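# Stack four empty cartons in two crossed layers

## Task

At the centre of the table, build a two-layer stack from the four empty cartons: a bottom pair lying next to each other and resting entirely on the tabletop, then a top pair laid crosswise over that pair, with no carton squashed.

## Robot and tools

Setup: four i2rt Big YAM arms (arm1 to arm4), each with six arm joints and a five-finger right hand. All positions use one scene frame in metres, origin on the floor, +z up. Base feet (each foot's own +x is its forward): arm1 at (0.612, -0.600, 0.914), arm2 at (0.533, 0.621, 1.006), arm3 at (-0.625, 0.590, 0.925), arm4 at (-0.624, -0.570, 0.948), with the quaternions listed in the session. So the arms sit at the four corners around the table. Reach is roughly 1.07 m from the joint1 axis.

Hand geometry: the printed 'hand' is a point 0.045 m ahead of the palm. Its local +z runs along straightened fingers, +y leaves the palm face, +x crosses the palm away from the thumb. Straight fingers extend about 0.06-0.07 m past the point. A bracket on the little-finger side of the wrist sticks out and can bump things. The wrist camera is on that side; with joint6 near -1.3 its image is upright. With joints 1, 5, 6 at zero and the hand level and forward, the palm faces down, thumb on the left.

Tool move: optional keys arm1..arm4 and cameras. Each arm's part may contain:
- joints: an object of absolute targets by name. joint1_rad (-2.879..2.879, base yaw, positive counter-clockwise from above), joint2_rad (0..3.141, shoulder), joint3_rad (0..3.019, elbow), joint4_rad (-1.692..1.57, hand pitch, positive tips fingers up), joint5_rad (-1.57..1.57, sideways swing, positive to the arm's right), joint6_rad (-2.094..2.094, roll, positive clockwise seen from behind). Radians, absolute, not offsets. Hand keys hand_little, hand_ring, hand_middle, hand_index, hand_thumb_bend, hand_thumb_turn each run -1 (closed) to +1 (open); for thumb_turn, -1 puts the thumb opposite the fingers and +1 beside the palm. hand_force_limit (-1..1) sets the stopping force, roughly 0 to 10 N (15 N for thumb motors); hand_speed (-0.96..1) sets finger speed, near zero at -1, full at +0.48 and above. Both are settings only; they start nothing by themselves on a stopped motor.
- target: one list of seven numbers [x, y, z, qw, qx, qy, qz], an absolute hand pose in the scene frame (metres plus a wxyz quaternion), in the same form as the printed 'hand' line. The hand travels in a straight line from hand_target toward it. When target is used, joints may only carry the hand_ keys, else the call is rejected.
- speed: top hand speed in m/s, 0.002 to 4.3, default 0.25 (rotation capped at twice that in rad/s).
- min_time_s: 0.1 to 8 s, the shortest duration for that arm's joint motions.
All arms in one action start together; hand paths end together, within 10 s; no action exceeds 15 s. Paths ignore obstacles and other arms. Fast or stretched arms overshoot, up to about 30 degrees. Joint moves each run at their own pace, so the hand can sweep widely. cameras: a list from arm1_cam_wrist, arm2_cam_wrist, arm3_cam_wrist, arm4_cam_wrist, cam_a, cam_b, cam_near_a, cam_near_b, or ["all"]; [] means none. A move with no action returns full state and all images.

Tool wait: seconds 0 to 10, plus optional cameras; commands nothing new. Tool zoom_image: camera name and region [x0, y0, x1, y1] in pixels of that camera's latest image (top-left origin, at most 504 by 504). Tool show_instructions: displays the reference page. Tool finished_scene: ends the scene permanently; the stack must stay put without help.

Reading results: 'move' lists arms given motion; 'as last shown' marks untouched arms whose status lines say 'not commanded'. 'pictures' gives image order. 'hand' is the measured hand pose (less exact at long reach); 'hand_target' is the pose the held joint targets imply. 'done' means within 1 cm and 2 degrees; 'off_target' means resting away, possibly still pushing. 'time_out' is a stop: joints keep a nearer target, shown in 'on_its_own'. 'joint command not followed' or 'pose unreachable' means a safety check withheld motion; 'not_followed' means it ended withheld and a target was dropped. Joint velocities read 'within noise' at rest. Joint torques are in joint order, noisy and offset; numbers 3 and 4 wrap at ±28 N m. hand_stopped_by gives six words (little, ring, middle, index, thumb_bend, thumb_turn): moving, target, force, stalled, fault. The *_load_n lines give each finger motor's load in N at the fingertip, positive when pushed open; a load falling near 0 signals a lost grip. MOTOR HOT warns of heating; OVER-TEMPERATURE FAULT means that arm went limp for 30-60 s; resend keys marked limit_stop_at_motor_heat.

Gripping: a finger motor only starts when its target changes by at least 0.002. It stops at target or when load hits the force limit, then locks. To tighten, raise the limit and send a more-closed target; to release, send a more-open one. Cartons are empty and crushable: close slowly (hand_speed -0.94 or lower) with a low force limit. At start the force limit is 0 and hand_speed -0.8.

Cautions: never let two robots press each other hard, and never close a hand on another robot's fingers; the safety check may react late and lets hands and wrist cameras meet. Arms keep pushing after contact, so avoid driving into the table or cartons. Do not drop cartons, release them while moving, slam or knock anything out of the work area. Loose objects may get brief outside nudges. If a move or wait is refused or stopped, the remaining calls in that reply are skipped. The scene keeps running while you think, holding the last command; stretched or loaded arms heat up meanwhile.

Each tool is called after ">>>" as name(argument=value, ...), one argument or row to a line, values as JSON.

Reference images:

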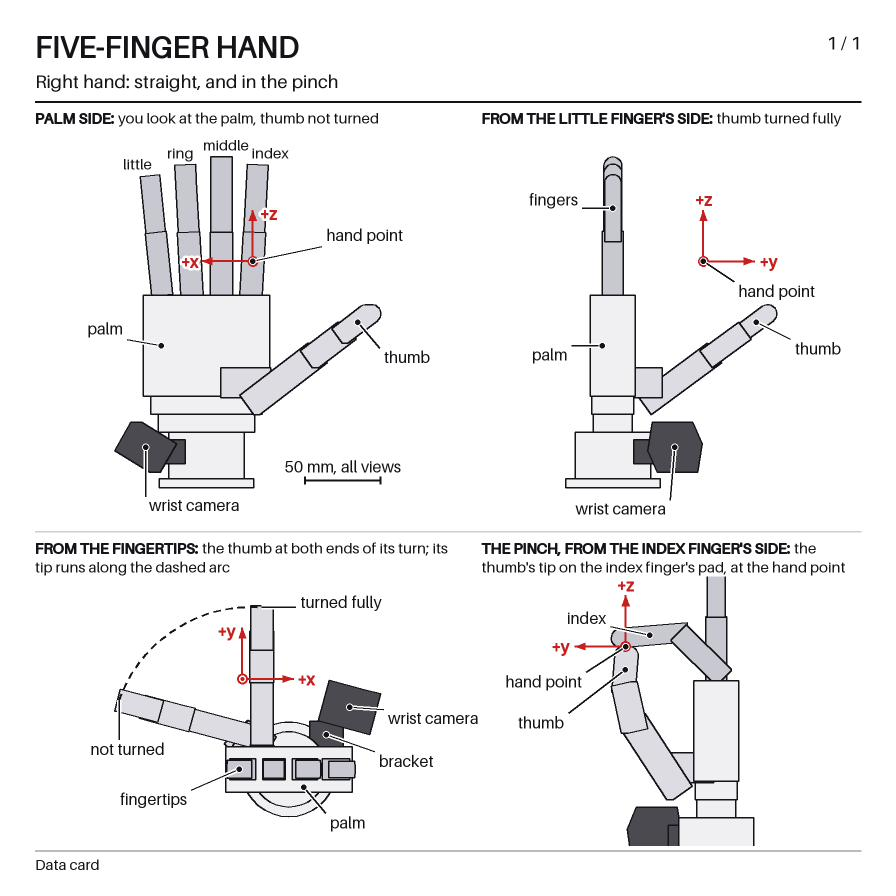

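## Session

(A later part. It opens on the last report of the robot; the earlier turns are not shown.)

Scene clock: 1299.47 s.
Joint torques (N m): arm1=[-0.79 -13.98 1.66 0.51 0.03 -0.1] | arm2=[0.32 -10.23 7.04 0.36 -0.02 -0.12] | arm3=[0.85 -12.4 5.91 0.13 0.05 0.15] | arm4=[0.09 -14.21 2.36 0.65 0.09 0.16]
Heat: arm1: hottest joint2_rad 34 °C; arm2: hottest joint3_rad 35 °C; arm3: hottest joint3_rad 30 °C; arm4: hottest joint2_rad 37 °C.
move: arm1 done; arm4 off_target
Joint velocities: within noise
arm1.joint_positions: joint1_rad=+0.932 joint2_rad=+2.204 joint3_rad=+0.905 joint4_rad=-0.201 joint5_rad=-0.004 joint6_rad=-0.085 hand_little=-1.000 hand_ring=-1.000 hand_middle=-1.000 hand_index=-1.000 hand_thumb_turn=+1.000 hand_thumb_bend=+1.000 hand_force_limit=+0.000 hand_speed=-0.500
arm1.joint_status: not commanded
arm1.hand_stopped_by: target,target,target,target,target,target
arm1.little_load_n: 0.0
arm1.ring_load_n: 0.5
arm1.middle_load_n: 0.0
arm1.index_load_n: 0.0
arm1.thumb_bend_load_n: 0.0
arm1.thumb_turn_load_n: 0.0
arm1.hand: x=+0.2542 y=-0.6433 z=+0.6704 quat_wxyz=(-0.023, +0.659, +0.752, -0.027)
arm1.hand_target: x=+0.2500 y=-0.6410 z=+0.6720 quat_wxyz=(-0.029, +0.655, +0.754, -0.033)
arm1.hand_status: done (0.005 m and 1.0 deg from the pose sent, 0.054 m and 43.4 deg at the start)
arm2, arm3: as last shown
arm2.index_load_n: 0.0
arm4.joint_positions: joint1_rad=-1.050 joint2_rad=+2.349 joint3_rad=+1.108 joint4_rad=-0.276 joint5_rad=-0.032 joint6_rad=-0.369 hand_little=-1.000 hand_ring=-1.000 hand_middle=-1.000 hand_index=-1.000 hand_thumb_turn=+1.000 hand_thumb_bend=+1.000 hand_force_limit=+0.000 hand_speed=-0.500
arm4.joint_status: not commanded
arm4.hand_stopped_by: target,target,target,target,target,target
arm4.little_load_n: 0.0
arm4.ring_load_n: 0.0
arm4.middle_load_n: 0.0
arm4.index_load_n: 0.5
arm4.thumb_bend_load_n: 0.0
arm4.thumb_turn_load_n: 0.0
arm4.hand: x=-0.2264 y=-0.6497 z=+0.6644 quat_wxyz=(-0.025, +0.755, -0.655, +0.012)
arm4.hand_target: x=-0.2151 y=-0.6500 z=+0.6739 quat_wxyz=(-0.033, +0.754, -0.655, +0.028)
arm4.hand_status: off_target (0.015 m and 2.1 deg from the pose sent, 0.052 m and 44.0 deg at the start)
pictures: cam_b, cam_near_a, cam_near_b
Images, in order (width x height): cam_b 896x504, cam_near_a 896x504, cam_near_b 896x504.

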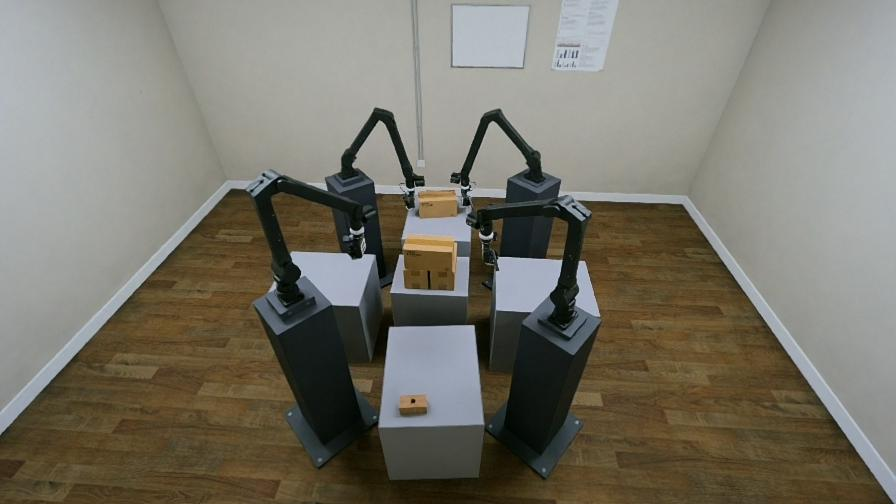

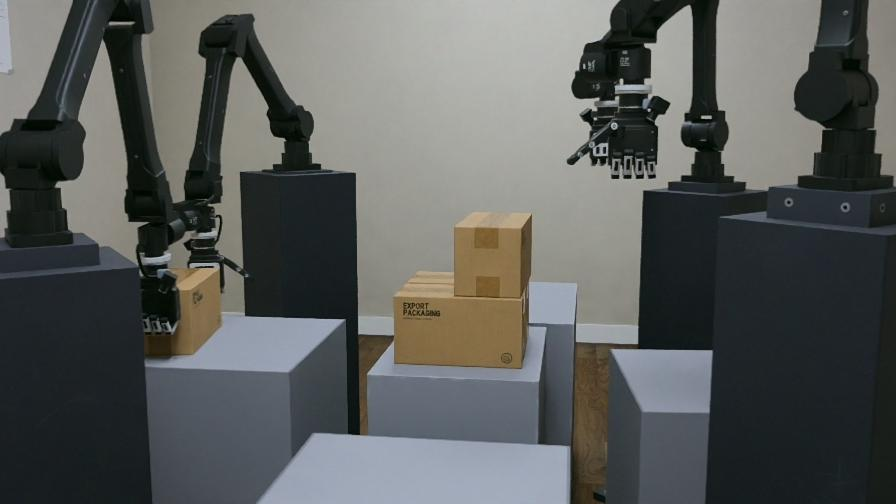

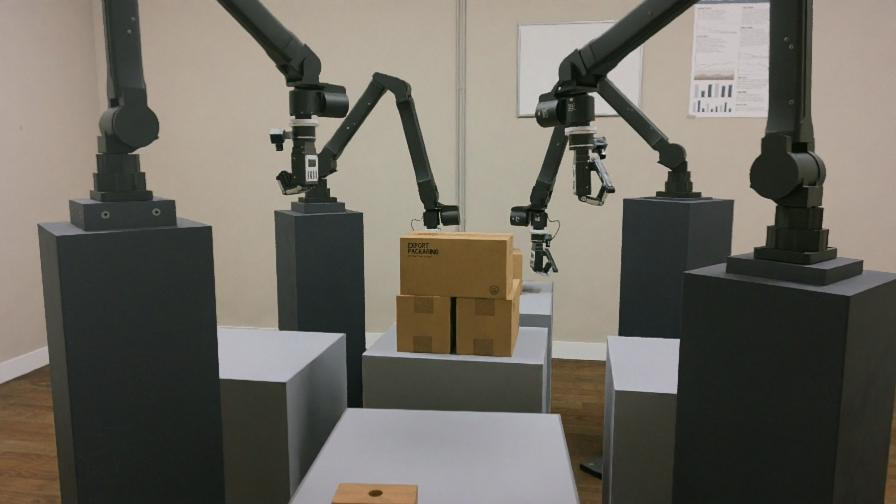

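>>> move(
  arm1={"target": [0.225, -0.630, 0.666, -0.0286, 0.6554, 0.7540, -0.0329], "speed": 0.08},
  arm4={"target": [-0.190, -0.639, 0.670, -0.0329, 0.7540, -0.6554, 0.0286], "speed": 0.08},
)

>>> move(
  arm1={"target": [0.184, -0.632, 0.664, -0.0286, 0.6554, 0.7540, -0.0329], "speed": 0.08},
  arm4={"target": [-0.146, -0.640, 0.668, -0.0329, 0.7540, -0.6554, 0.0286], "speed": 0.08},
)

>>> move(
  arm1={"target": [0.184, -0.632, 0.724, -0.0286, 0.6554, 0.7540, -0.0329], "speed": 0.06},
  arm4={"target": [-0.146, -0.640, 0.730, -0.0329, 0.7540, -0.6554, 0.0286], "speed": 0.06},
  cameras=["cam_near_a", "cam_near_b", "cam_b"],
)

>>> zoom_image(
  camera="cam_near_a",
  region=[100, 220, 240, 380],
)

>>> zoom_image(
  camera="cam_b",
  region=[395, 175, 480, 235],
)

Scene clock: 1308.47 s.
Joint torques (N m): arm1=[-0.97 -12.63 3.11 -0.1 0.04 -0.11] | arm2=[0.32 -10.23 7.04 0.36 -0.02 -0.12] | arm3=[0.67 -12.4 5.97 0.09 0.06 0.15] | arm4=[0.03 -12.51 4.67 -0.36 0.09 0.2]
Heat: arm1: hottest joint2_rad 35 °C; arm2: hottest joint3_rad 35 °C; arm3: hottest joint3_rad 30 °C; arm4: hottest joint2_rad 38 °C.
move: arm1 done; arm4 done
Joint velocities: within noise
arm1.joint_positions: joint1_rad=+0.906 joint2_rad=+2.216 joint3_rad=+0.967 joint4_rad=-0.222 joint5_rad=-0.006 joint6_rad=-0.113 hand_little=-1.000 hand_ring=-1.000 hand_middle=-1.000 hand_index=-1.000 hand_thumb_turn=+1.000 hand_thumb_bend=+1.000 hand_force_limit=+0.000 hand_speed=-0.500
arm1.joint_status: not commanded
arm1.hand_stopped_by: target,target,target,target,target,target
arm1.little_load_n: 0.0
arm1.ring_load_n: 0.0
arm1.middle_load_n: 0.5
arm1.index_load_n: 0.0
arm1.thumb_bend_load_n: 0.0
arm1.thumb_turn_load_n: 0.0
arm1.hand: x=+0.2246 y=-0.6335 z=+0.6713 quat_wxyz=(-0.034, +0.657, +0.752, -0.037)
arm1.hand_target: x=+0.2251 y=-0.6301 z=+0.6661 quat_wxyz=(-0.029, +0.655, +0.754, -0.033)
arm1.hand_status: done (0.006 m and 0.8 deg from the pose sent, 0.032 m and 1.0 deg at the start)
arm2, arm3: as last shown
arm4.joint_positions: joint1_rad=-1.018 joint2_rad=+2.349 joint3_rad=+1.155 joint4_rad=-0.290 joint5_rad=-0.029 joint6_rad=-0.336 hand_little=-1.000 hand_ring=-1.000 hand_middle=-1.000 hand_index=-1.000 hand_thumb_turn=+1.000 hand_thumb_bend=+1.000 hand_force_limit=+0.000 hand_speed=-0.500
arm4.joint_status: not commanded
arm4.hand_stopped_by: target,target,target,target,target,target
arm4.little_load_n: 0.5
arm4.ring_load_n: 0.0
arm4.middle_load_n: 0.0
arm4.index_load_n: 0.0
arm4.thumb_bend_load_n: 0.0
arm4.thumb_turn_load_n: 0.0
arm4.hand: x=-0.1988 y=-0.6399 z=+0.6688 quat_wxyz=(-0.032, +0.755, -0.655, +0.026)
arm4.hand_target: x=-0.1901 y=-0.6390 z=+0.6701 quat_wxyz=(-0.033, +0.754, -0.655, +0.029)
arm4.hand_status: done (0.009 m and 0.3 deg from the pose sent, 0.038 m and 2.1 deg at the start)
pictures: none

Scene clock: 1309.53 s.
Joint torques (N m): arm1=[-0.73 -14.33 5.93 0.55 0.05 0.04] | arm2=[0.32 -10.23 7.04 0.36 -0.02 -0.12] | arm3=[0.73 -12.45 5.94 0.12 0.06 0.14] | arm4=[0.97 -13.45 8.2 0.34 -0.14 -0.01]
Heat: arm1: hottest joint2_rad 35 °C; arm2: hottest joint3_rad 35 °C; arm3: hottest joint3_rad 30 °C; arm4: hottest joint2_rad 38 °C.
move: arm1 off_target; arm4 off_target
Joint velocities: within noise
arm1.joint_positions: joint1_rad=+0.906 joint2_rad=+2.269 joint3_rad=+1.052 joint4_rad=-0.330 joint5_rad=-0.006 joint6_rad=-0.128 hand_little=-1.000 hand_ring=-1.000 hand_middle=-1.000 hand_index=-1.000 hand_thumb_turn=+1.000 hand_thumb_bend=+1.000 hand_force_limit=+0.000 hand_speed=-0.500
arm1.joint_status: not commanded
arm1.hand_stopped_by: target,target,target,target,target,target
arm1.little_load_n: 0.0
arm1.ring_load_n: 0.0
arm1.middle_load_n: 0.0
arm1.index_load_n: 0.0
arm1.thumb_bend_load_n: 0.0
arm1.thumb_turn_load_n: 0.0
arm1.hand: x=+0.2204 y=-0.6327 z=+0.6637 quat_wxyz=(-0.006, +0.652, +0.758, -0.012)
arm1.hand_target: x=+0.1849 y=-0.6319 z=+0.6659 quat_wxyz=(-0.029, +0.655, +0.754, -0.033)
arm1.hand_status: off_target (0.036 m and 3.6 deg from the pose sent, 0.041 m and 0.8 deg at the start)
arm2, arm3: as last shown
arm4.joint_positions: joint1_rad=-1.017 joint2_rad=+2.400 joint3_rad=+1.244 joint4_rad=-0.405 joint5_rad=-0.022 joint6_rad=-0.303 hand_little=-1.000 hand_ring=-1.000 hand_middle=-1.000 hand_index=-1.000 hand_thumb_turn=+1.000 hand_thumb_bend=+1.000 hand_force_limit=+0.000 hand_speed=-0.500
arm4.joint_status: not commanded
arm4.hand_stopped_by: target,target,target,target,target,target
arm4.little_load_n: 0.0
arm4.ring_load_n: 0.0
arm4.middle_load_n: 0.0
arm4.index_load_n: 0.0
arm4.thumb_bend_load_n: 0.0
arm4.thumb_turn_load_n: 0.0
arm4.hand: x=-0.1943 y=-0.6399 z=+0.6624 quat_wxyz=(-0.010, +0.744, -0.668, -0.005)
arm4.hand_target: x=-0.1476 y=-0.6393 z=+0.6708 quat_wxyz=(-0.033, +0.754, -0.655, +0.029)
arm4.hand_status: off_target (0.049 m and 5.0 deg from the pose sent, 0.053 m and 0.3 deg at the start)
pictures: none

Scene clock: 1311.03 s.
Joint torques (N m): arm1=[-0.73 -17.44 5.22 0.79 0.03 0.14] | arm2=[0.32 -10.23 7.04 0.35 -0.02 -0.11] | arm3=[0.62 -12.4 5.98 0.12 0.06 0.15] | arm4=[0.73 -17.08 6.01 0.61 -0.18 -0.08]
Heat: arm1: hottest joint2_rad 35 °C; arm2: hottest joint3_rad 35 °C; arm3: hottest joint3_rad 30 °C; arm4: hottest joint2_rad 38 °C.
move: arm1 off_target; arm4 off_target
Joint velocities: within noise
arm1.joint_positions: joint1_rad=+0.906 joint2_rad=+2.164 joint3_rad=+1.037 joint4_rad=-0.452 joint5_rad=-0.006 joint6_rad=-0.139 hand_little=-1.000 hand_ring=-1.000 hand_middle=-1.000 hand_index=-1.000 hand_thumb_turn=+1.000 hand_thumb_bend=+1.000 hand_force_limit=+0.000 hand_speed=-0.500
arm1.joint_status: not commanded
arm1.hand_stopped_by: target,target,target,target,target,target
arm1.little_load_n: 0.0
arm1.ring_load_n: 0.0
arm1.middle_load_n: 0.0
arm1.index_load_n: 0.0
arm1.thumb_bend_load_n: 0.0
arm1.thumb_turn_load_n: 0.0
arm1.hand: x=+0.2253 y=-0.6317 z=+0.7084 quat_wxyz=(+0.006, +0.648, +0.762, -0.001)
arm1.hand_target: x=+0.1851 y=-0.6318 z=+0.7255 quat_wxyz=(-0.028, +0.655, +0.754, -0.033)
arm1.hand_status: off_target (0.044 m and 5.6 deg from the pose sent, 0.070 m and 3.6 deg at the start)
arm2, arm3: as last shown
arm2.middle_load_n: 0.5
arm2.index_load_n: 0.5
arm4.joint_positions: joint1_rad=-1.014 joint2_rad=+2.316 joint3_rad=+1.239 joint4_rad=-0.508 joint5_rad=-0.021 joint6_rad=-0.295 hand_little=-1.000 hand_ring=-1.000 hand_middle=-1.000 hand_index=-1.000 hand_thumb_turn=+1.000 hand_thumb_bend=+1.000 hand_force_limit=+0.000 hand_speed=-0.500
arm4.joint_status: not commanded
arm4.hand_stopped_by: target,target,target,target,target,target
arm4.little_load_n: 0.0
arm4.ring_load_n: 0.0
arm4.middle_load_n: 0.5
arm4.index_load_n: 0.0
arm4.thumb_bend_load_n: 0.0
arm4.thumb_turn_load_n: 0.0
arm4.hand: x=-0.1918 y=-0.6386 z=+0.7035 quat_wxyz=(-0.003, +0.742, -0.670, -0.016)
arm4.hand_target: x=-0.1475 y=-0.6394 z=+0.7312 quat_wxyz=(-0.033, +0.754, -0.655, +0.029)
arm4.hand_status: off_target (0.053 m and 6.5 deg from the pose sent, 0.083 m and 5.0 deg at the start)
pictures: cam_b, cam_near_a, cam_near_b
Images, in order (width x height): cam_b 896x504, cam_near_a 896x504, cam_near_b 896x504.

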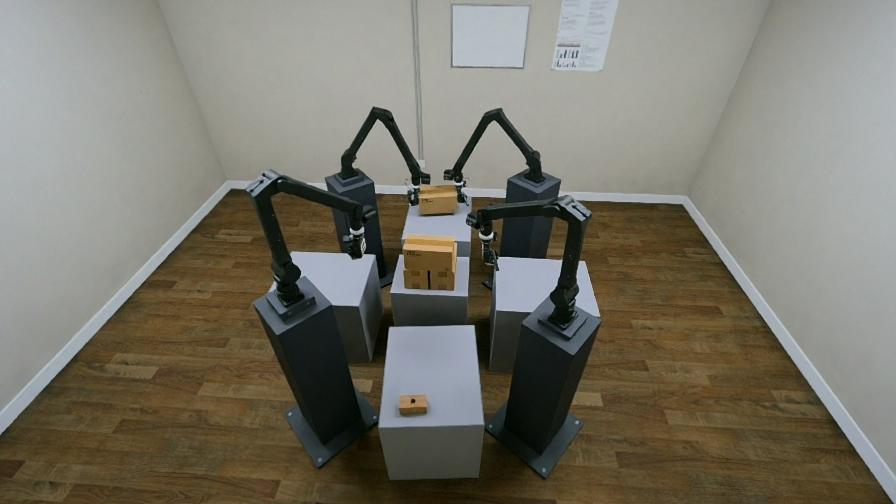

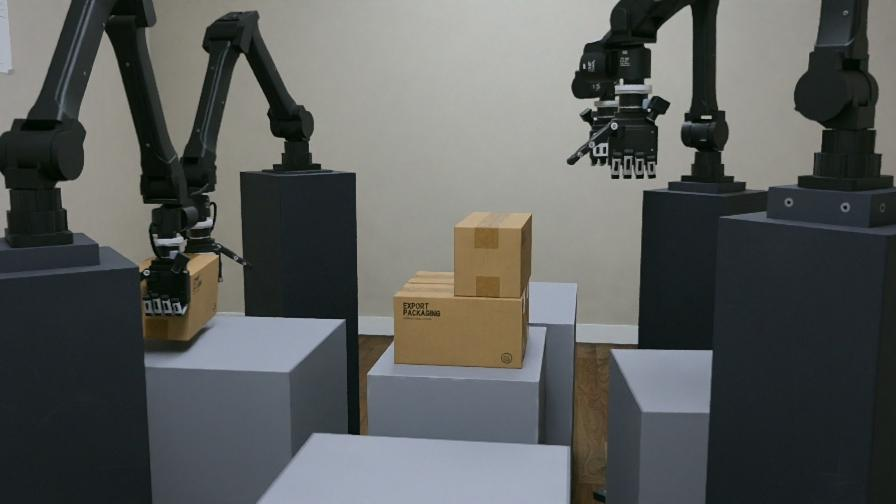

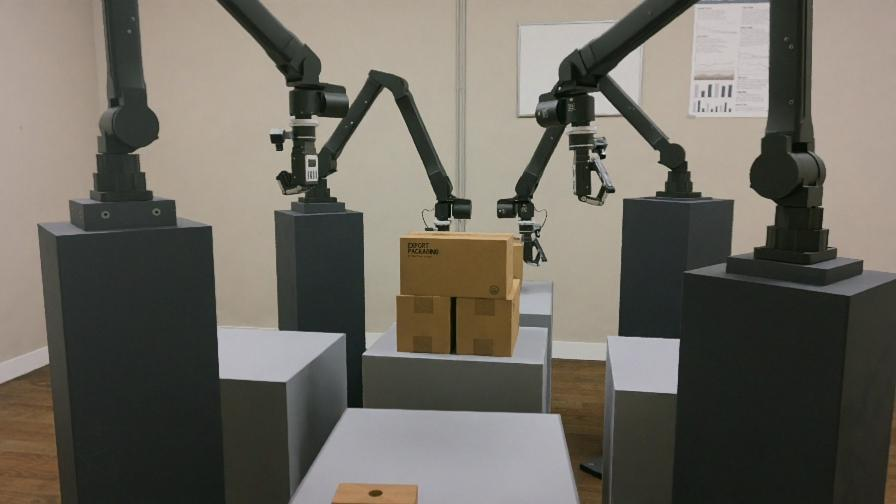

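Scaled by 3.150.

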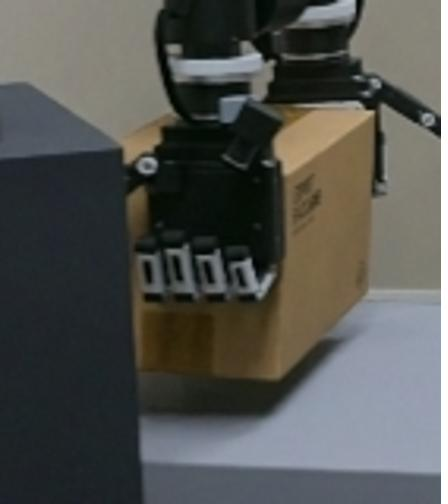

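Scaled by 5.929.

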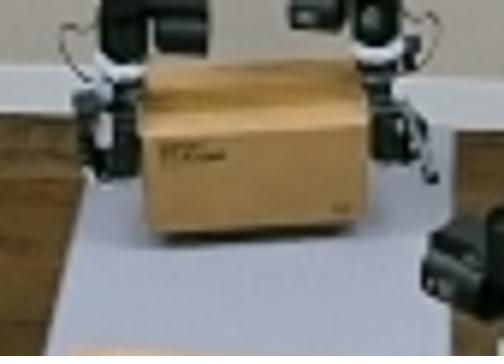

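>>> move(
  arm1={"target": [0.184, -0.632, 0.860, -0.0286, 0.6554, 0.7540, -0.0329], "speed": 0.06},
  arm4={"target": [-0.146, -0.640, 0.866, -0.0329, 0.7540, -0.6554, 0.0286], "speed": 0.06},
  cameras=["cam_near_a", "cam_near_b", "cam_b"],
)

>>> zoom_image(
  camera="cam_near_a",
  region=[60, 130, 260, 330],
)

>>> zoom_image(
  camera="cam_b",
  region=[380, 130, 500, 260],
)

Scene clock: 1318.97 s.
Joint torques (N m): arm1=[-0.73 -14.86 9.13 0.69 0.01 0.2] | arm2=[0.32 -10.23 7.04 0.36 -0.02 -0.11] | arm3=[0.67 -12.45 5.96 0.12 0.06 0.14] | arm4=[1.08 -14.86 9.03 0.57 -0.21 -0.12]
Heat: arm1: hottest joint2_rad 35 °C; arm2: hottest joint3_rad 35 °C; arm3: hottest joint3_rad 30 °C; arm4: hottest joint2_rad 38 °C.
move: arm1 off_target; arm4 off_target
Joint velocities: within noise
arm1.joint_positions: joint1_rad=+0.906 joint2_rad=+1.855 joint3_rad=+1.023 joint4_rad=-0.763 joint5_rad=-0.006 joint6_rad=-0.146 hand_little=-1.000 hand_ring=-1.000 hand_middle=-1.000 hand_index=-1.000 hand_thumb_turn=+1.000 hand_thumb_bend=+1.000 hand_force_limit=+0.000 hand_speed=-0.500
arm1.joint_status: not commanded
arm1.hand_stopped_by: target,target,target,target,target,target
arm1.little_load_n: 0.0
arm1.ring_load_n: 0.0
arm1.middle_load_n: 0.0
arm1.index_load_n: 0.0
arm1.thumb_bend_load_n: 0.0
arm1.thumb_turn_load_n: 0.0
arm1.hand: x=+0.2328 y=-0.6308 z=+0.8409 quat_wxyz=(+0.012, +0.646, +0.764, +0.004)
arm1.hand_target: x=+0.1864 y=-0.6317 z=+0.8625 quat_wxyz=(-0.028, +0.655, +0.754, -0.033)
arm1.hand_status: off_target (0.052 m and 6.5 deg from the pose sent, 0.157 m and 5.5 deg at the start)
arm2, arm3: as last shown
arm2.middle_load_n: 0.0
arm2.index_load_n: 0.0
arm4.joint_positions: joint1_rad=-1.014 joint2_rad=+2.027 joint3_rad=+1.211 joint4_rad=-0.773 joint5_rad=-0.019 joint6_rad=-0.291 hand_little=-1.000 hand_ring=-1.000 hand_middle=-1.000 hand_index=-1.000 hand_thumb_turn=+1.000 hand_thumb_bend=+1.000 hand_force_limit=+0.000 hand_speed=-0.500
arm4.joint_status: not commanded
arm4.hand_stopped_by: target,target,target,target,target,target
arm4.little_load_n: 0.0
arm4.ring_load_n: 0.0
arm4.middle_load_n: 0.0
arm4.index_load_n: 0.5
arm4.thumb_bend_load_n: 0.0
arm4.thumb_turn_load_n: 0.0
arm4.hand: x=-0.1896 y=-0.6391 z=+0.8399 quat_wxyz=(-0.002, +0.741, -0.672, -0.016)
arm4.hand_target: x=-0.1480 y=-0.6393 z=+0.8677 quat_wxyz=(-0.033, +0.754, -0.655, +0.029)
arm4.hand_status: off_target (0.051 m and 6.7 deg from the pose sent, 0.169 m and 6.5 deg at the start)
pictures: cam_b, cam_near_a, cam_near_b
Images, in order (width x height): cam_b 896x504, cam_near_a 896x504, cam_near_b 896x504.

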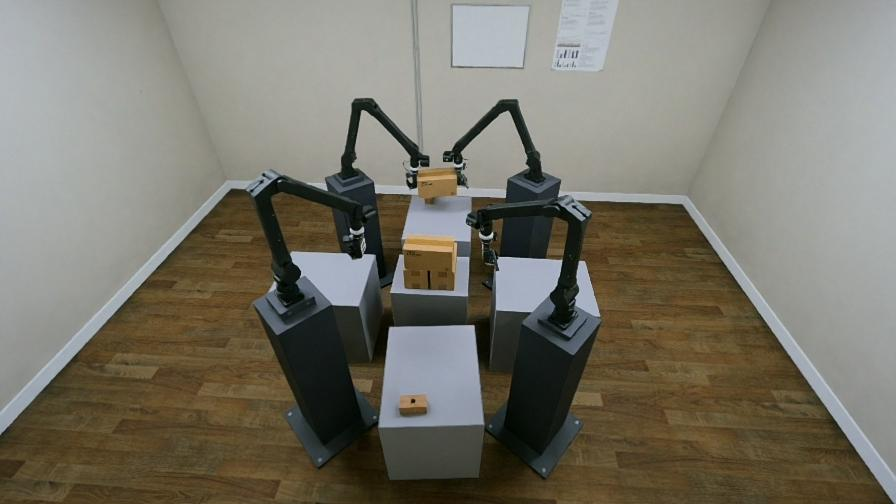

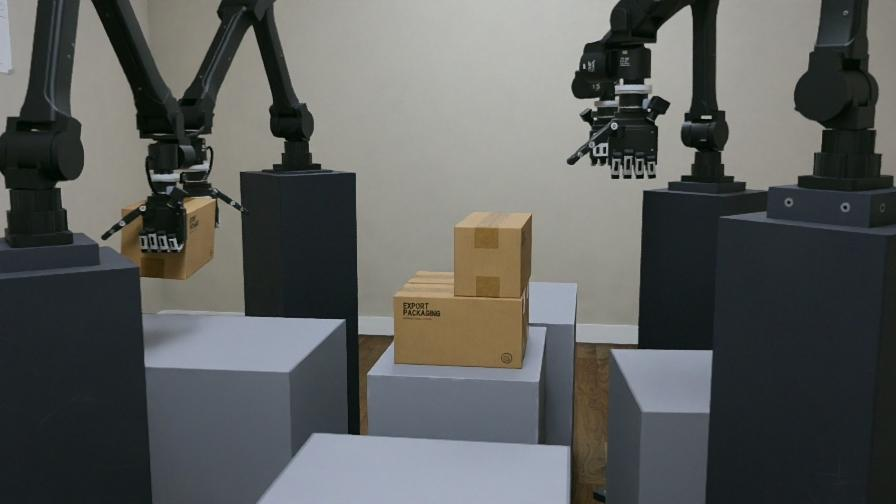

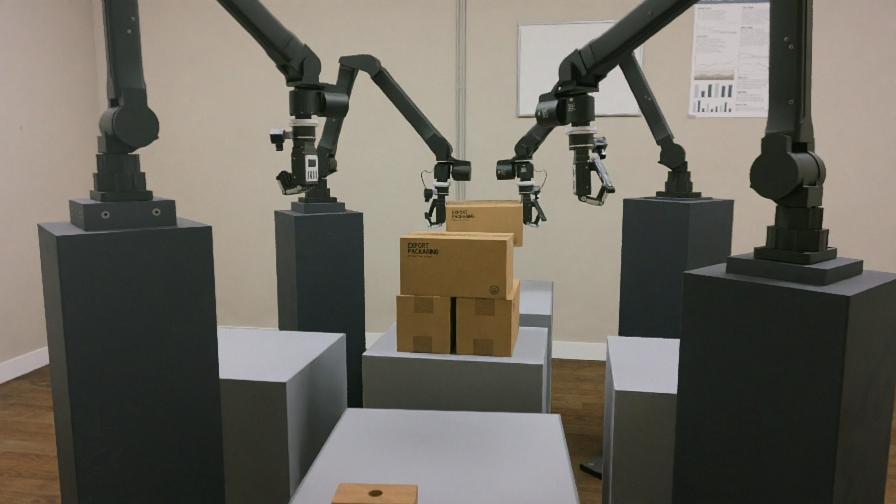

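Scaled by 2.520.

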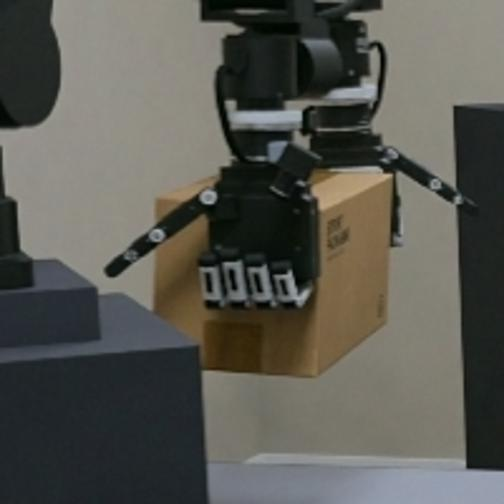

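Scaled by 3.877.

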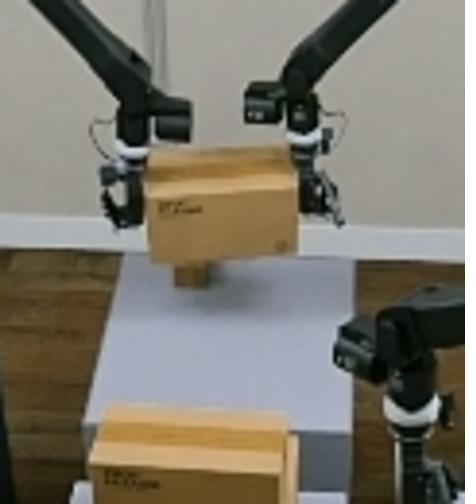

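>>> move(
  arm1={"target": [0.184, -0.632, 0.890, -0.0286, 0.6554, 0.7540, -0.0329], "speed": 0.06},
  arm4={"target": [-0.146, -0.640, 0.896, -0.0329, 0.7540, -0.6554, 0.0286], "speed": 0.06},
)

>>> move(
  arm1={"target": [0.1779, -0.1305, 0.890, -0.0319, 0.7307, 0.6813, -0.0297], "speed": 0.1},
  arm4={"target": [-0.1459, -0.0695, 0.896, -0.0297, 0.6813, -0.7307, 0.0319], "speed": 0.1},
  cameras=["cam_a", "cam_near_a", "cam_near_b", "cam_b"],
)

>>> zoom_image(
  camera="cam_near_b",
  region=[350, 160, 560, 370],
)

>>> zoom_image(
  camera="cam_near_a",
  region=[360, 150, 600, 390],
)

>>> zoom_image(
  camera="cam_b",
  region=[380, 180, 490, 310],
)

>>> zoom_image(
  camera="cam_a",
  region=[380, 180, 520, 320],
)

Scene clock: 1351.17 s.
Joint torques (N m): arm1=[-0.73 -14.39 9.8 0.54 0.01 0.21] | arm2=[0.32 -10.23 7.04 0.36 -0.02 -0.11] | arm3=[0.62 -12.34 5.96 0.09 0.06 0.15] | arm4=[0.97 -14.45 10.29 0.35 -0.22 -0.12]
Heat: arm1: hottest joint3_rad 36 °C; arm2: hottest joint3_rad 35 °C; arm3: hottest joint3_rad 30 °C; arm4: hottest joint2_rad 39 °C.
move: arm1 off_target; arm4 off_target
Joint velocities: within noise
arm1.joint_positions: joint1_rad=+0.906 joint2_rad=+1.798 joint3_rad=+1.041 joint4_rad=-0.832 joint5_rad=-0.006 joint6_rad=-0.146 hand_little=-1.000 hand_ring=-1.000 hand_middle=-1.000 hand_index=-1.000 hand_thumb_turn=+1.000 hand_thumb_bend=+1.000 hand_force_limit=+0.000 hand_speed=-0.500
arm1.joint_status: not commanded
arm1.hand_stopped_by: target,target,target,target,target,target
arm1.little_load_n: 0.0
arm1.ring_load_n: 0.0
arm1.middle_load_n: 0.0
arm1.index_load_n: 0.0
arm1.thumb_bend_load_n: 0.0
arm1.thumb_turn_load_n: 0.0
arm1.hand: x=+0.2307 y=-0.6308 z=+0.8695 quat_wxyz=(+0.010, +0.646, +0.764, +0.002)
arm1.hand_target: x=+0.1863 y=-0.6318 z=+0.8923 quat_wxyz=(-0.028, +0.655, +0.754, -0.034)
arm1.hand_status: off_target (0.051 m and 6.2 deg from the pose sent, 0.069 m and 6.5 deg at the start)
arm2, arm3: as last shown
arm4.joint_positions: joint1_rad=-1.014 joint2_rad=+1.970 joint3_rad=+1.211 joint4_rad=-0.834 joint5_rad=-0.019 joint6_rad=-0.291 hand_little=-1.000 hand_ring=-1.000 hand_middle=-1.000 hand_index=-1.000 hand_thumb_turn=+1.000 hand_thumb_bend=+1.000 hand_force_limit=+0.000 hand_speed=-0.500
arm4.joint_status: not commanded
arm4.hand_stopped_by: target,target,target,target,target,target
arm4.little_load_n: 0.0
arm4.ring_load_n: 0.5
arm4.middle_load_n: 0.0
arm4.index_load_n: 0.0
arm4.thumb_bend_load_n: 0.0
arm4.thumb_turn_load_n: 0.0
arm4.hand: x=-0.1930 y=-0.6384 z=+0.8680 quat_wxyz=(-0.001, +0.741, -0.672, -0.018)
arm4.hand_target: x=-0.1484 y=-0.6392 z=+0.8981 quat_wxyz=(-0.033, +0.754, -0.655, +0.029)
arm4.hand_status: off_target (0.055 m and 6.9 deg from the pose sent, 0.071 m and 6.7 deg at the start)
pictures: none

Scene clock: 1357.50 s.
Joint torques (N m): arm1=[2.43 -19.72 10.7 0.42 -0.59 0.1] | arm2=[0.32 -10.23 7.05 0.38 -0.02 -0.12] | arm3=[0.79 -12.45 5.93 0.12 0.05 0.15] | arm4=[-2.37 -16.85 12.79 0.27 0.75 0.09]
Heat: arm1: hottest joint3_rad 37 °C; arm2: hottest joint3_rad 35 °C; arm3: hottest joint3_rad 30 °C; arm4: hottest joint2_rad 39 °C.
move: arm1 off_target; arm4 off_target
Joint velocities: within noise
arm1.joint_positions: joint1_rad=+0.040 joint2_rad=+2.276 joint3_rad=+1.908 joint4_rad=-1.195 joint5_rad=-0.039 joint6_rad=-0.751 hand_little=-1.000 hand_ring=-1.000 hand_middle=-1.000 hand_index=-1.000 hand_thumb_turn=+1.000 hand_thumb_bend=+1.000 hand_force_limit=+0.000 hand_speed=-0.500
arm1.joint_status: not commanded
arm1.hand_stopped_by: target,target,target,target,target,target
arm1.little_load_n: 0.0
arm1.ring_load_n: 0.0
arm1.middle_load_n: 0.0
arm1.index_load_n: 0.0
arm1.thumb_bend_load_n: 0.0
arm1.thumb_turn_load_n: 0.0
arm1.hand: x=+0.2142 y=-0.1343 z=+0.8812 quat_wxyz=(-0.003, +0.739, +0.673, -0.021)
arm1.hand_target: x=+0.1790 y=-0.1321 z=+0.8911 quat_wxyz=(-0.032, +0.731, +0.681, -0.030)
arm1.hand_status: off_target (0.038 m and 3.7 deg from the pose sent, 0.503 m and 14.8 deg at the start)
arm2.joint_positions: joint1_rad=+0.073 joint2_rad=+1.568 joint3_rad=+0.862 joint4_rad=-0.860 joint5_rad=+0.000 joint6_rad=+0.883 hand_little=-1.000 hand_ring=-1.000 hand_middle=-1.000 hand_index=-1.000 hand_thumb_turn=+1.000 hand_thumb_bend=+1.000 hand_force_limit=+0.000 hand_speed=-0.500
arm2.joint_status: not commanded
arm2.hand_stopped_by: target,target,target,target,target,target
arm2.little_load_n: 0.0
arm2.ring_load_n: 0.0
arm2.middle_load_n: 0.0
arm2.index_load_n: 0.0
arm2.thumb_bend_load_n: 0.0
arm2.thumb_turn_load_n: 0.0
arm2.hand: x=+0.3506 y=+0.2962 z=+1.0007 quat_wxyz=(+0.000, -0.707, -0.707, +0.004)
arm2.hand_target: x=+0.3501 y=+0.2999 z=+1.0000 quat_wxyz=(+0.000, -0.707, -0.707, +0.000)
arm2.hand_status: not commanded
arm3.joint_positions: joint1_rad=-0.035 joint2_rad=+1.616 joint3_rad=+1.153 joint4_rad=-1.118 joint5_rad=+0.009 joint6_rad=-0.718 hand_little=-1.000 hand_ring=-1.000 hand_middle=-1.000 hand_index=-1.000 hand_thumb_turn=+1.000 hand_thumb_bend=+1.000 hand_force_limit=+0.000 hand_speed=-0.500
arm3.joint_status: not commanded
arm3.hand_stopped_by: target,target,target,target,target,target
arm3.little_load_n: 0.0
arm3.ring_load_n: 0.0
arm3.middle_load_n: 0.0
arm3.index_load_n: 0.0
arm3.thumb_bend_load_n: 0.0
arm3.thumb_turn_load_n: 0.0
arm3.hand: x=-0.3500 y=+0.3279 z=+0.9959 quat_wxyz=(-0.001, +0.710, -0.705, -0.001)
arm3.hand_target: x=-0.3500 y=+0.3299 z=+1.0000 quat_wxyz=(+0.000, +0.707, -0.707, +0.000)
arm3.hand_status: not commanded
arm4.joint_positions: joint1_rad=-0.059 joint2_rad=+2.327 joint3_rad=+1.886 joint4_rad=-1.156 joint5_rad=+0.053 joint6_rad=+0.807 hand_little=-1.000 hand_ring=-1.000 hand_middle=-1.000 hand_index=-1.000 hand_thumb_turn=+1.000 hand_thumb_bend=+1.000 hand_force_limit=+0.000 hand_speed=-0.500
arm4.joint_status: not commanded
arm4.hand_stopped_by: target,target,target,target,target,target
arm4.little_load_n: 0.0
arm4.ring_load_n: 0.0
arm4.middle_load_n: 0.0
arm4.index_load_n: 0.5
arm4.thumb_bend_load_n: 0.0
arm4.thumb_turn_load_n: 0.0
arm4.hand: x=-0.1913 y=-0.0825 z=+0.8711 quat_wxyz=(+0.015, +0.691, -0.722, +0.023)
arm4.hand_target: x=-0.1481 y=-0.0723 z=+0.8980 quat_wxyz=(-0.030, +0.681, -0.731, +0.032)
arm4.hand_status: off_target (0.053 m and 5.5 deg from the pose sent, 0.572 m and 11.7 deg at the start)
pictures: cam_a, cam_b, cam_near_a, cam_near_b
Images, in order (width x height): cam_a 896x504, cam_b 896x504, cam_near_a 896x504, cam_near_b 896x504.

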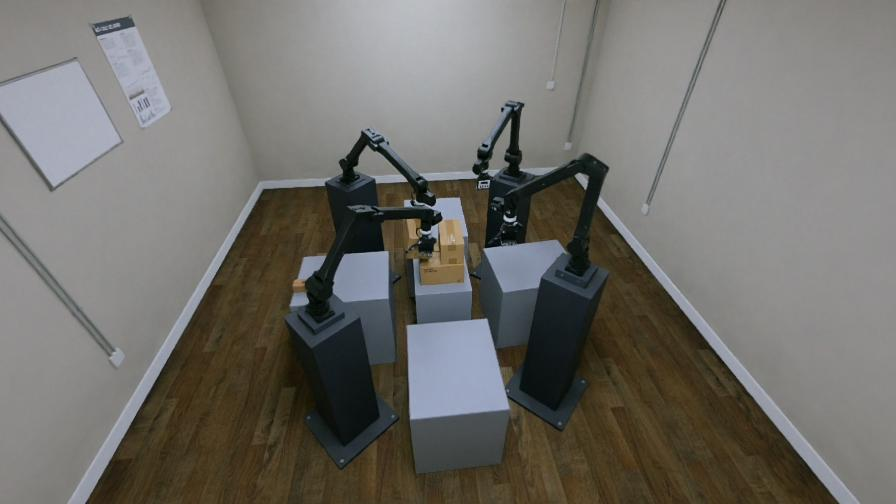

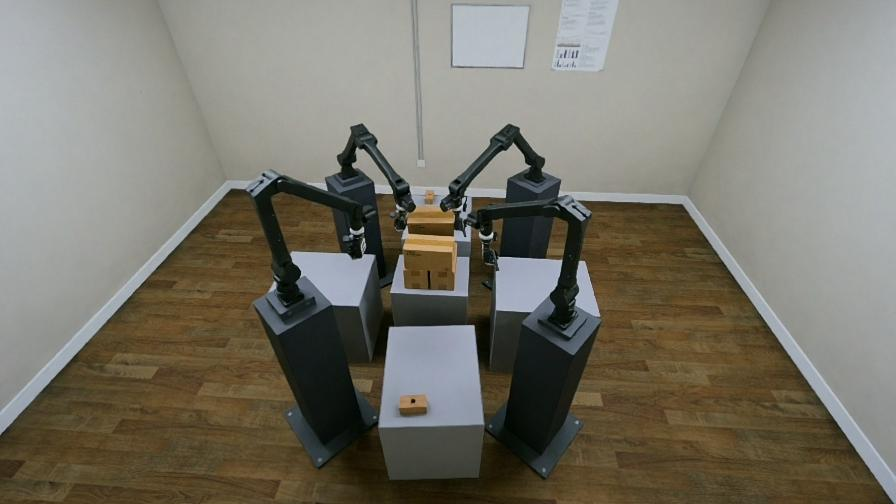

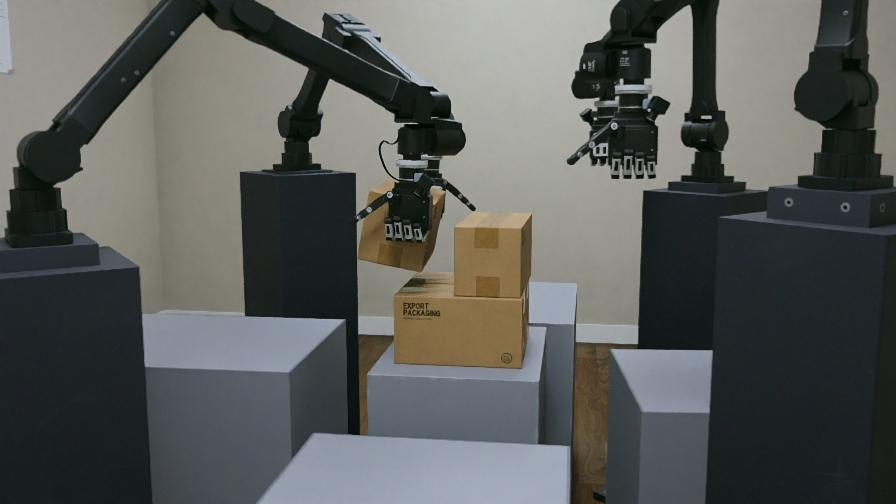

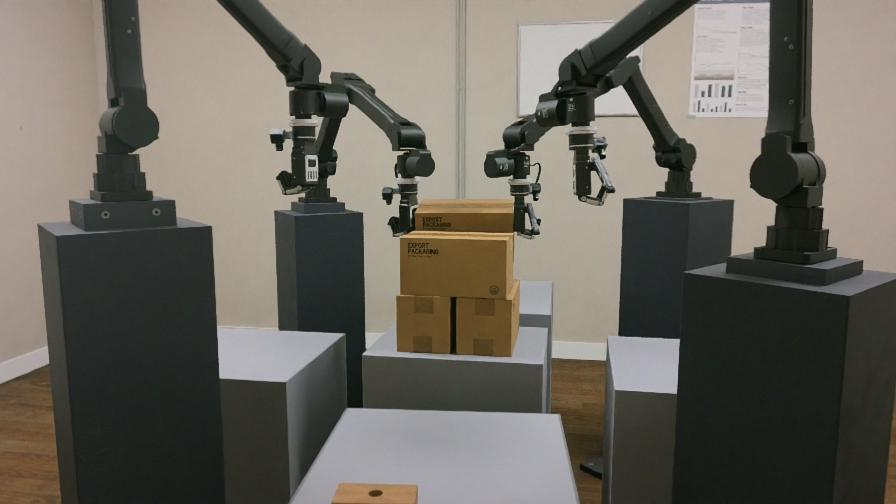

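Scaled by 2.400.

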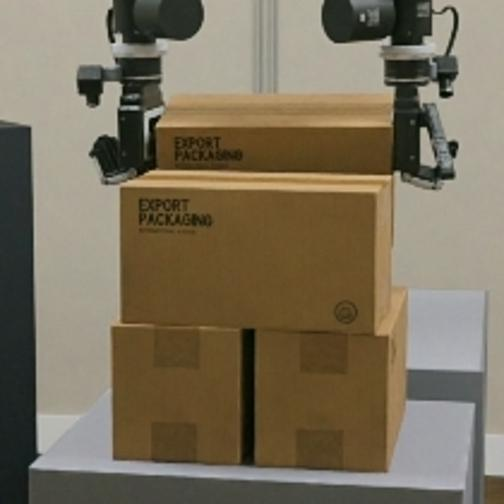

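Scaled by 2.100.

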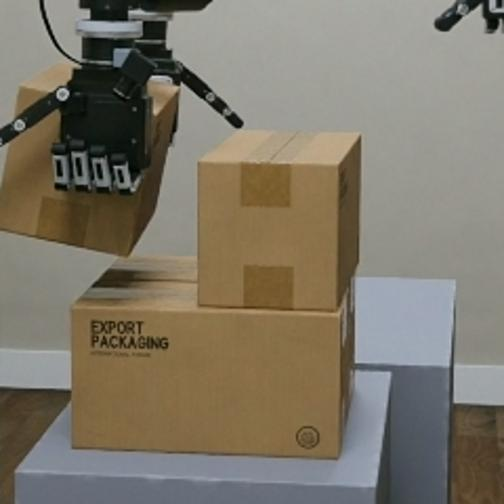

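Scaled by 3.877.

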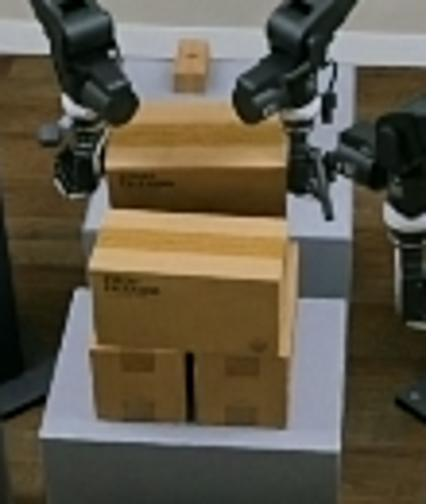

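Scaled by 3.600.

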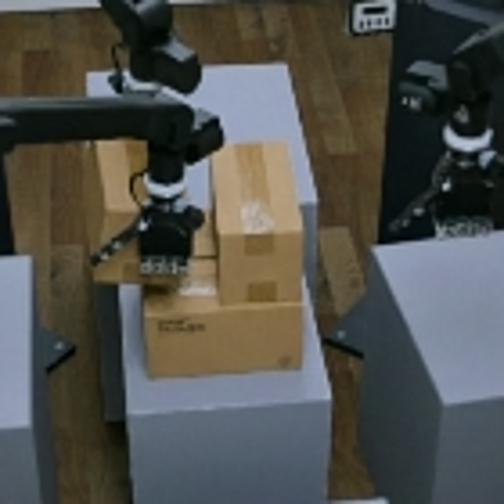

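>>> move(
  arm1={"target": [0.1779, -0.0797, 0.8824, -0.1270, 0.7202, 0.6793, 0.0595], "speed": 0.06},
  arm4={"target": [-0.1459, -0.0211, 0.9066, -0.1183, 0.6715, -0.7286, -0.0638], "speed": 0.06},
  cameras=["cam_a", "cam_near_a", "cam_near_b", "cam_b"],
)

>>> zoom_image(
  camera="cam_near_b",
  region=[350, 160, 560, 370],
)

>>> zoom_image(
  camera="cam_near_a",
  region=[360, 150, 600, 390],
)

>>> zoom_image(
  camera="cam_a",
  region=[380, 180, 520, 320],
)

Scene clock: 1378.80 s.
Joint torques (N m): arm1=[2.84 -22.65 7.47 1.73 -0.25 0.14] | arm2=[0.26 -10.23 7.04 0.36 -0.02 -0.12] | arm3=[0.73 -12.28 5.94 0.14 0.06 0.14] | arm4=[-2.96 -19.08 8.7 2.41 0.65 0.02]
Heat: arm1: hottest joint3_rad 37 °C; arm2: hottest joint3_rad 35 °C; arm3: hottest joint3_rad 30 °C; arm4: hottest joint3_rad 40 °C.
move: arm1 off_target; arm4 off_target
Joint velocities: within noise
arm1.joint_positions: joint1_rad=+0.036 joint2_rad=+2.275 joint3_rad=+1.875 joint4_rad=-0.986 joint5_rad=+0.132 joint6_rad=-0.786 hand_little=-1.000 hand_ring=-1.000 hand_middle=-1.000 hand_index=-1.000 hand_thumb_turn=+1.000 hand_thumb_bend=+1.000 hand_force_limit=+0.000 hand_speed=-0.500
arm1.joint_status: not commanded
arm1.hand_stopped_by: target,target,target,target,target,target
arm1.little_load_n: 0.0
arm1.ring_load_n: 0.0
arm1.middle_load_n: 0.0
arm1.index_load_n: 0.0
arm1.thumb_bend_load_n: 0.0
arm1.thumb_turn_load_n: 0.0
arm1.hand: x=+0.2140 y=-0.0770 z=+0.8680 quat_wxyz=(-0.089, +0.728, +0.676, +0.068)
arm1.hand_target: x=+0.1788 y=-0.0809 z=+0.8833 quat_wxyz=(-0.127, +0.720, +0.680, +0.058)
arm1.hand_status: off_target (0.039 m and 4.6 deg from the pose sent, 0.066 m and 17.1 deg at the start)
arm2, arm3: as last shown
arm4.joint_positions: joint1_rad=-0.053 joint2_rad=+2.327 joint3_rad=+1.877 joint4_rad=-0.985 joint5_rad=-0.140 joint6_rad=+0.840 hand_little=-1.000 hand_ring=-1.000 hand_middle=-1.000 hand_index=-1.000 hand_thumb_turn=+1.000 hand_thumb_bend=+1.000 hand_force_limit=+0.000 hand_speed=-0.500
arm4.joint_status: not commanded
arm4.hand_stopped_by: target,target,target,target,target,target
arm4.little_load_n: 0.5
arm4.ring_load_n: 0.0
arm4.middle_load_n: 0.0
arm4.index_load_n: 0.0
arm4.thumb_bend_load_n: 0.0
arm4.thumb_turn_load_n: 0.0
arm4.hand: x=-0.1896 y=-0.0230 z=+0.8817 quat_wxyz=(-0.064, +0.681, -0.725, -0.075)
arm4.hand_target: x=-0.1473 y=-0.0232 z=+0.9081 quat_wxyz=(-0.117, +0.671, -0.729, -0.063)
arm4.hand_status: off_target (0.050 m and 6.4 deg from the pose sent, 0.084 m and 18.4 deg at the start)
pictures: cam_a, cam_b, cam_near_a, cam_near_b
Images, in order (width x height): cam_a 896x504, cam_b 896x504, cam_near_a 896x504, cam_near_b 896x504.

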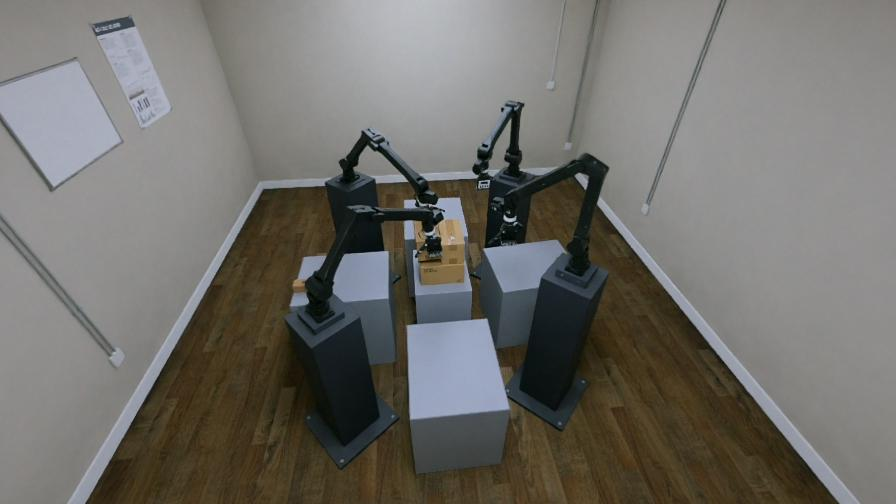

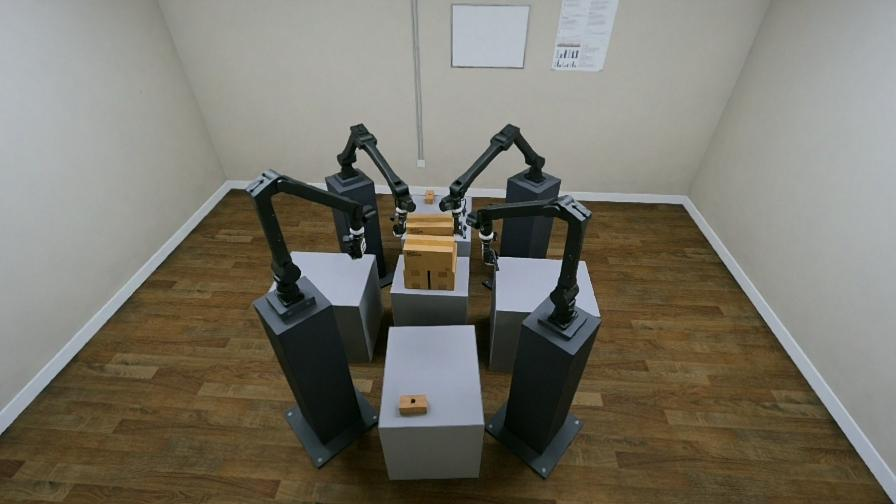

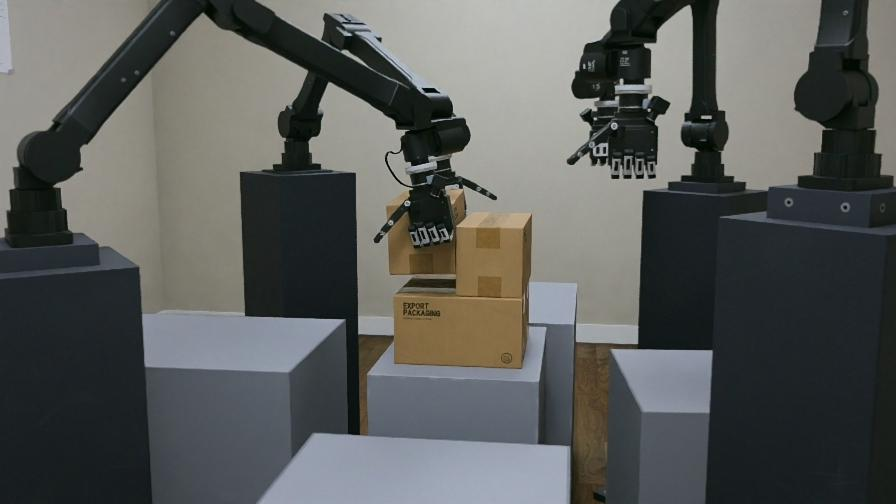

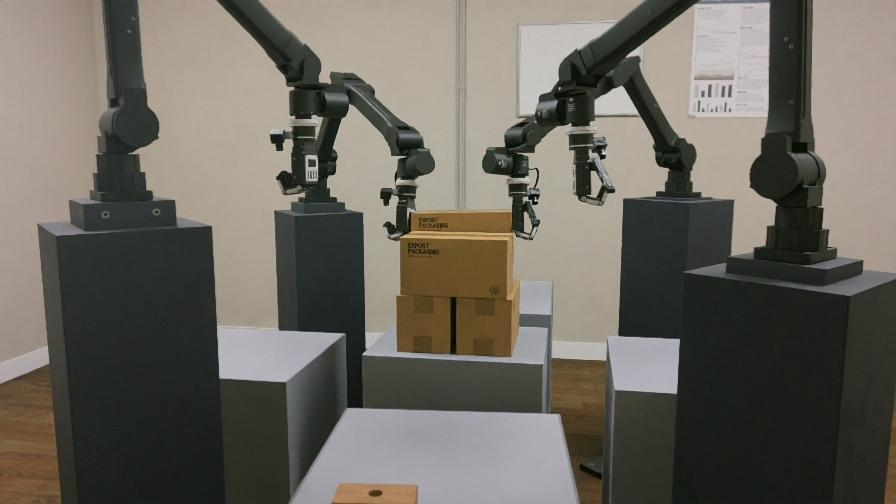

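Scaled by 2.400.

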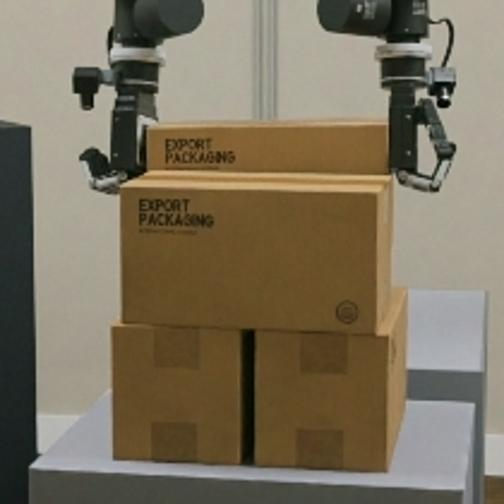

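Scaled by 2.100.

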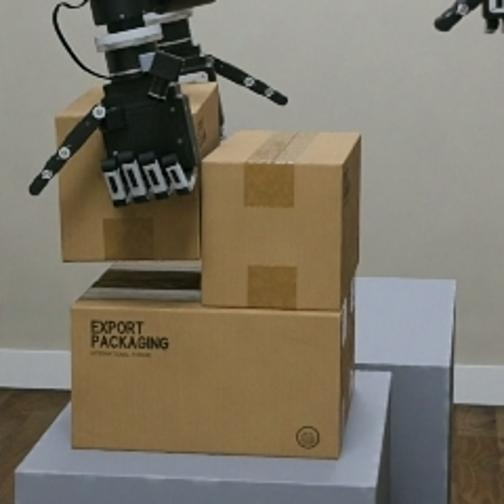

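Scaled by 3.600.

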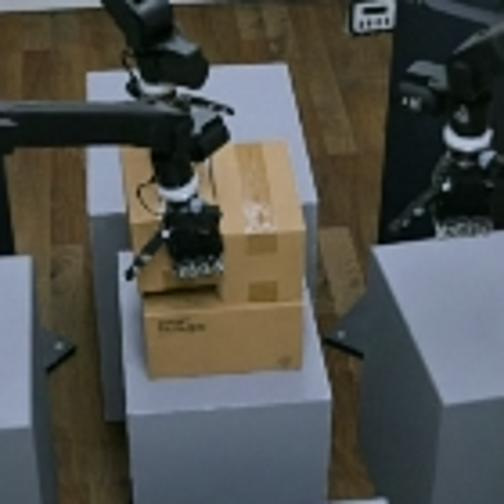

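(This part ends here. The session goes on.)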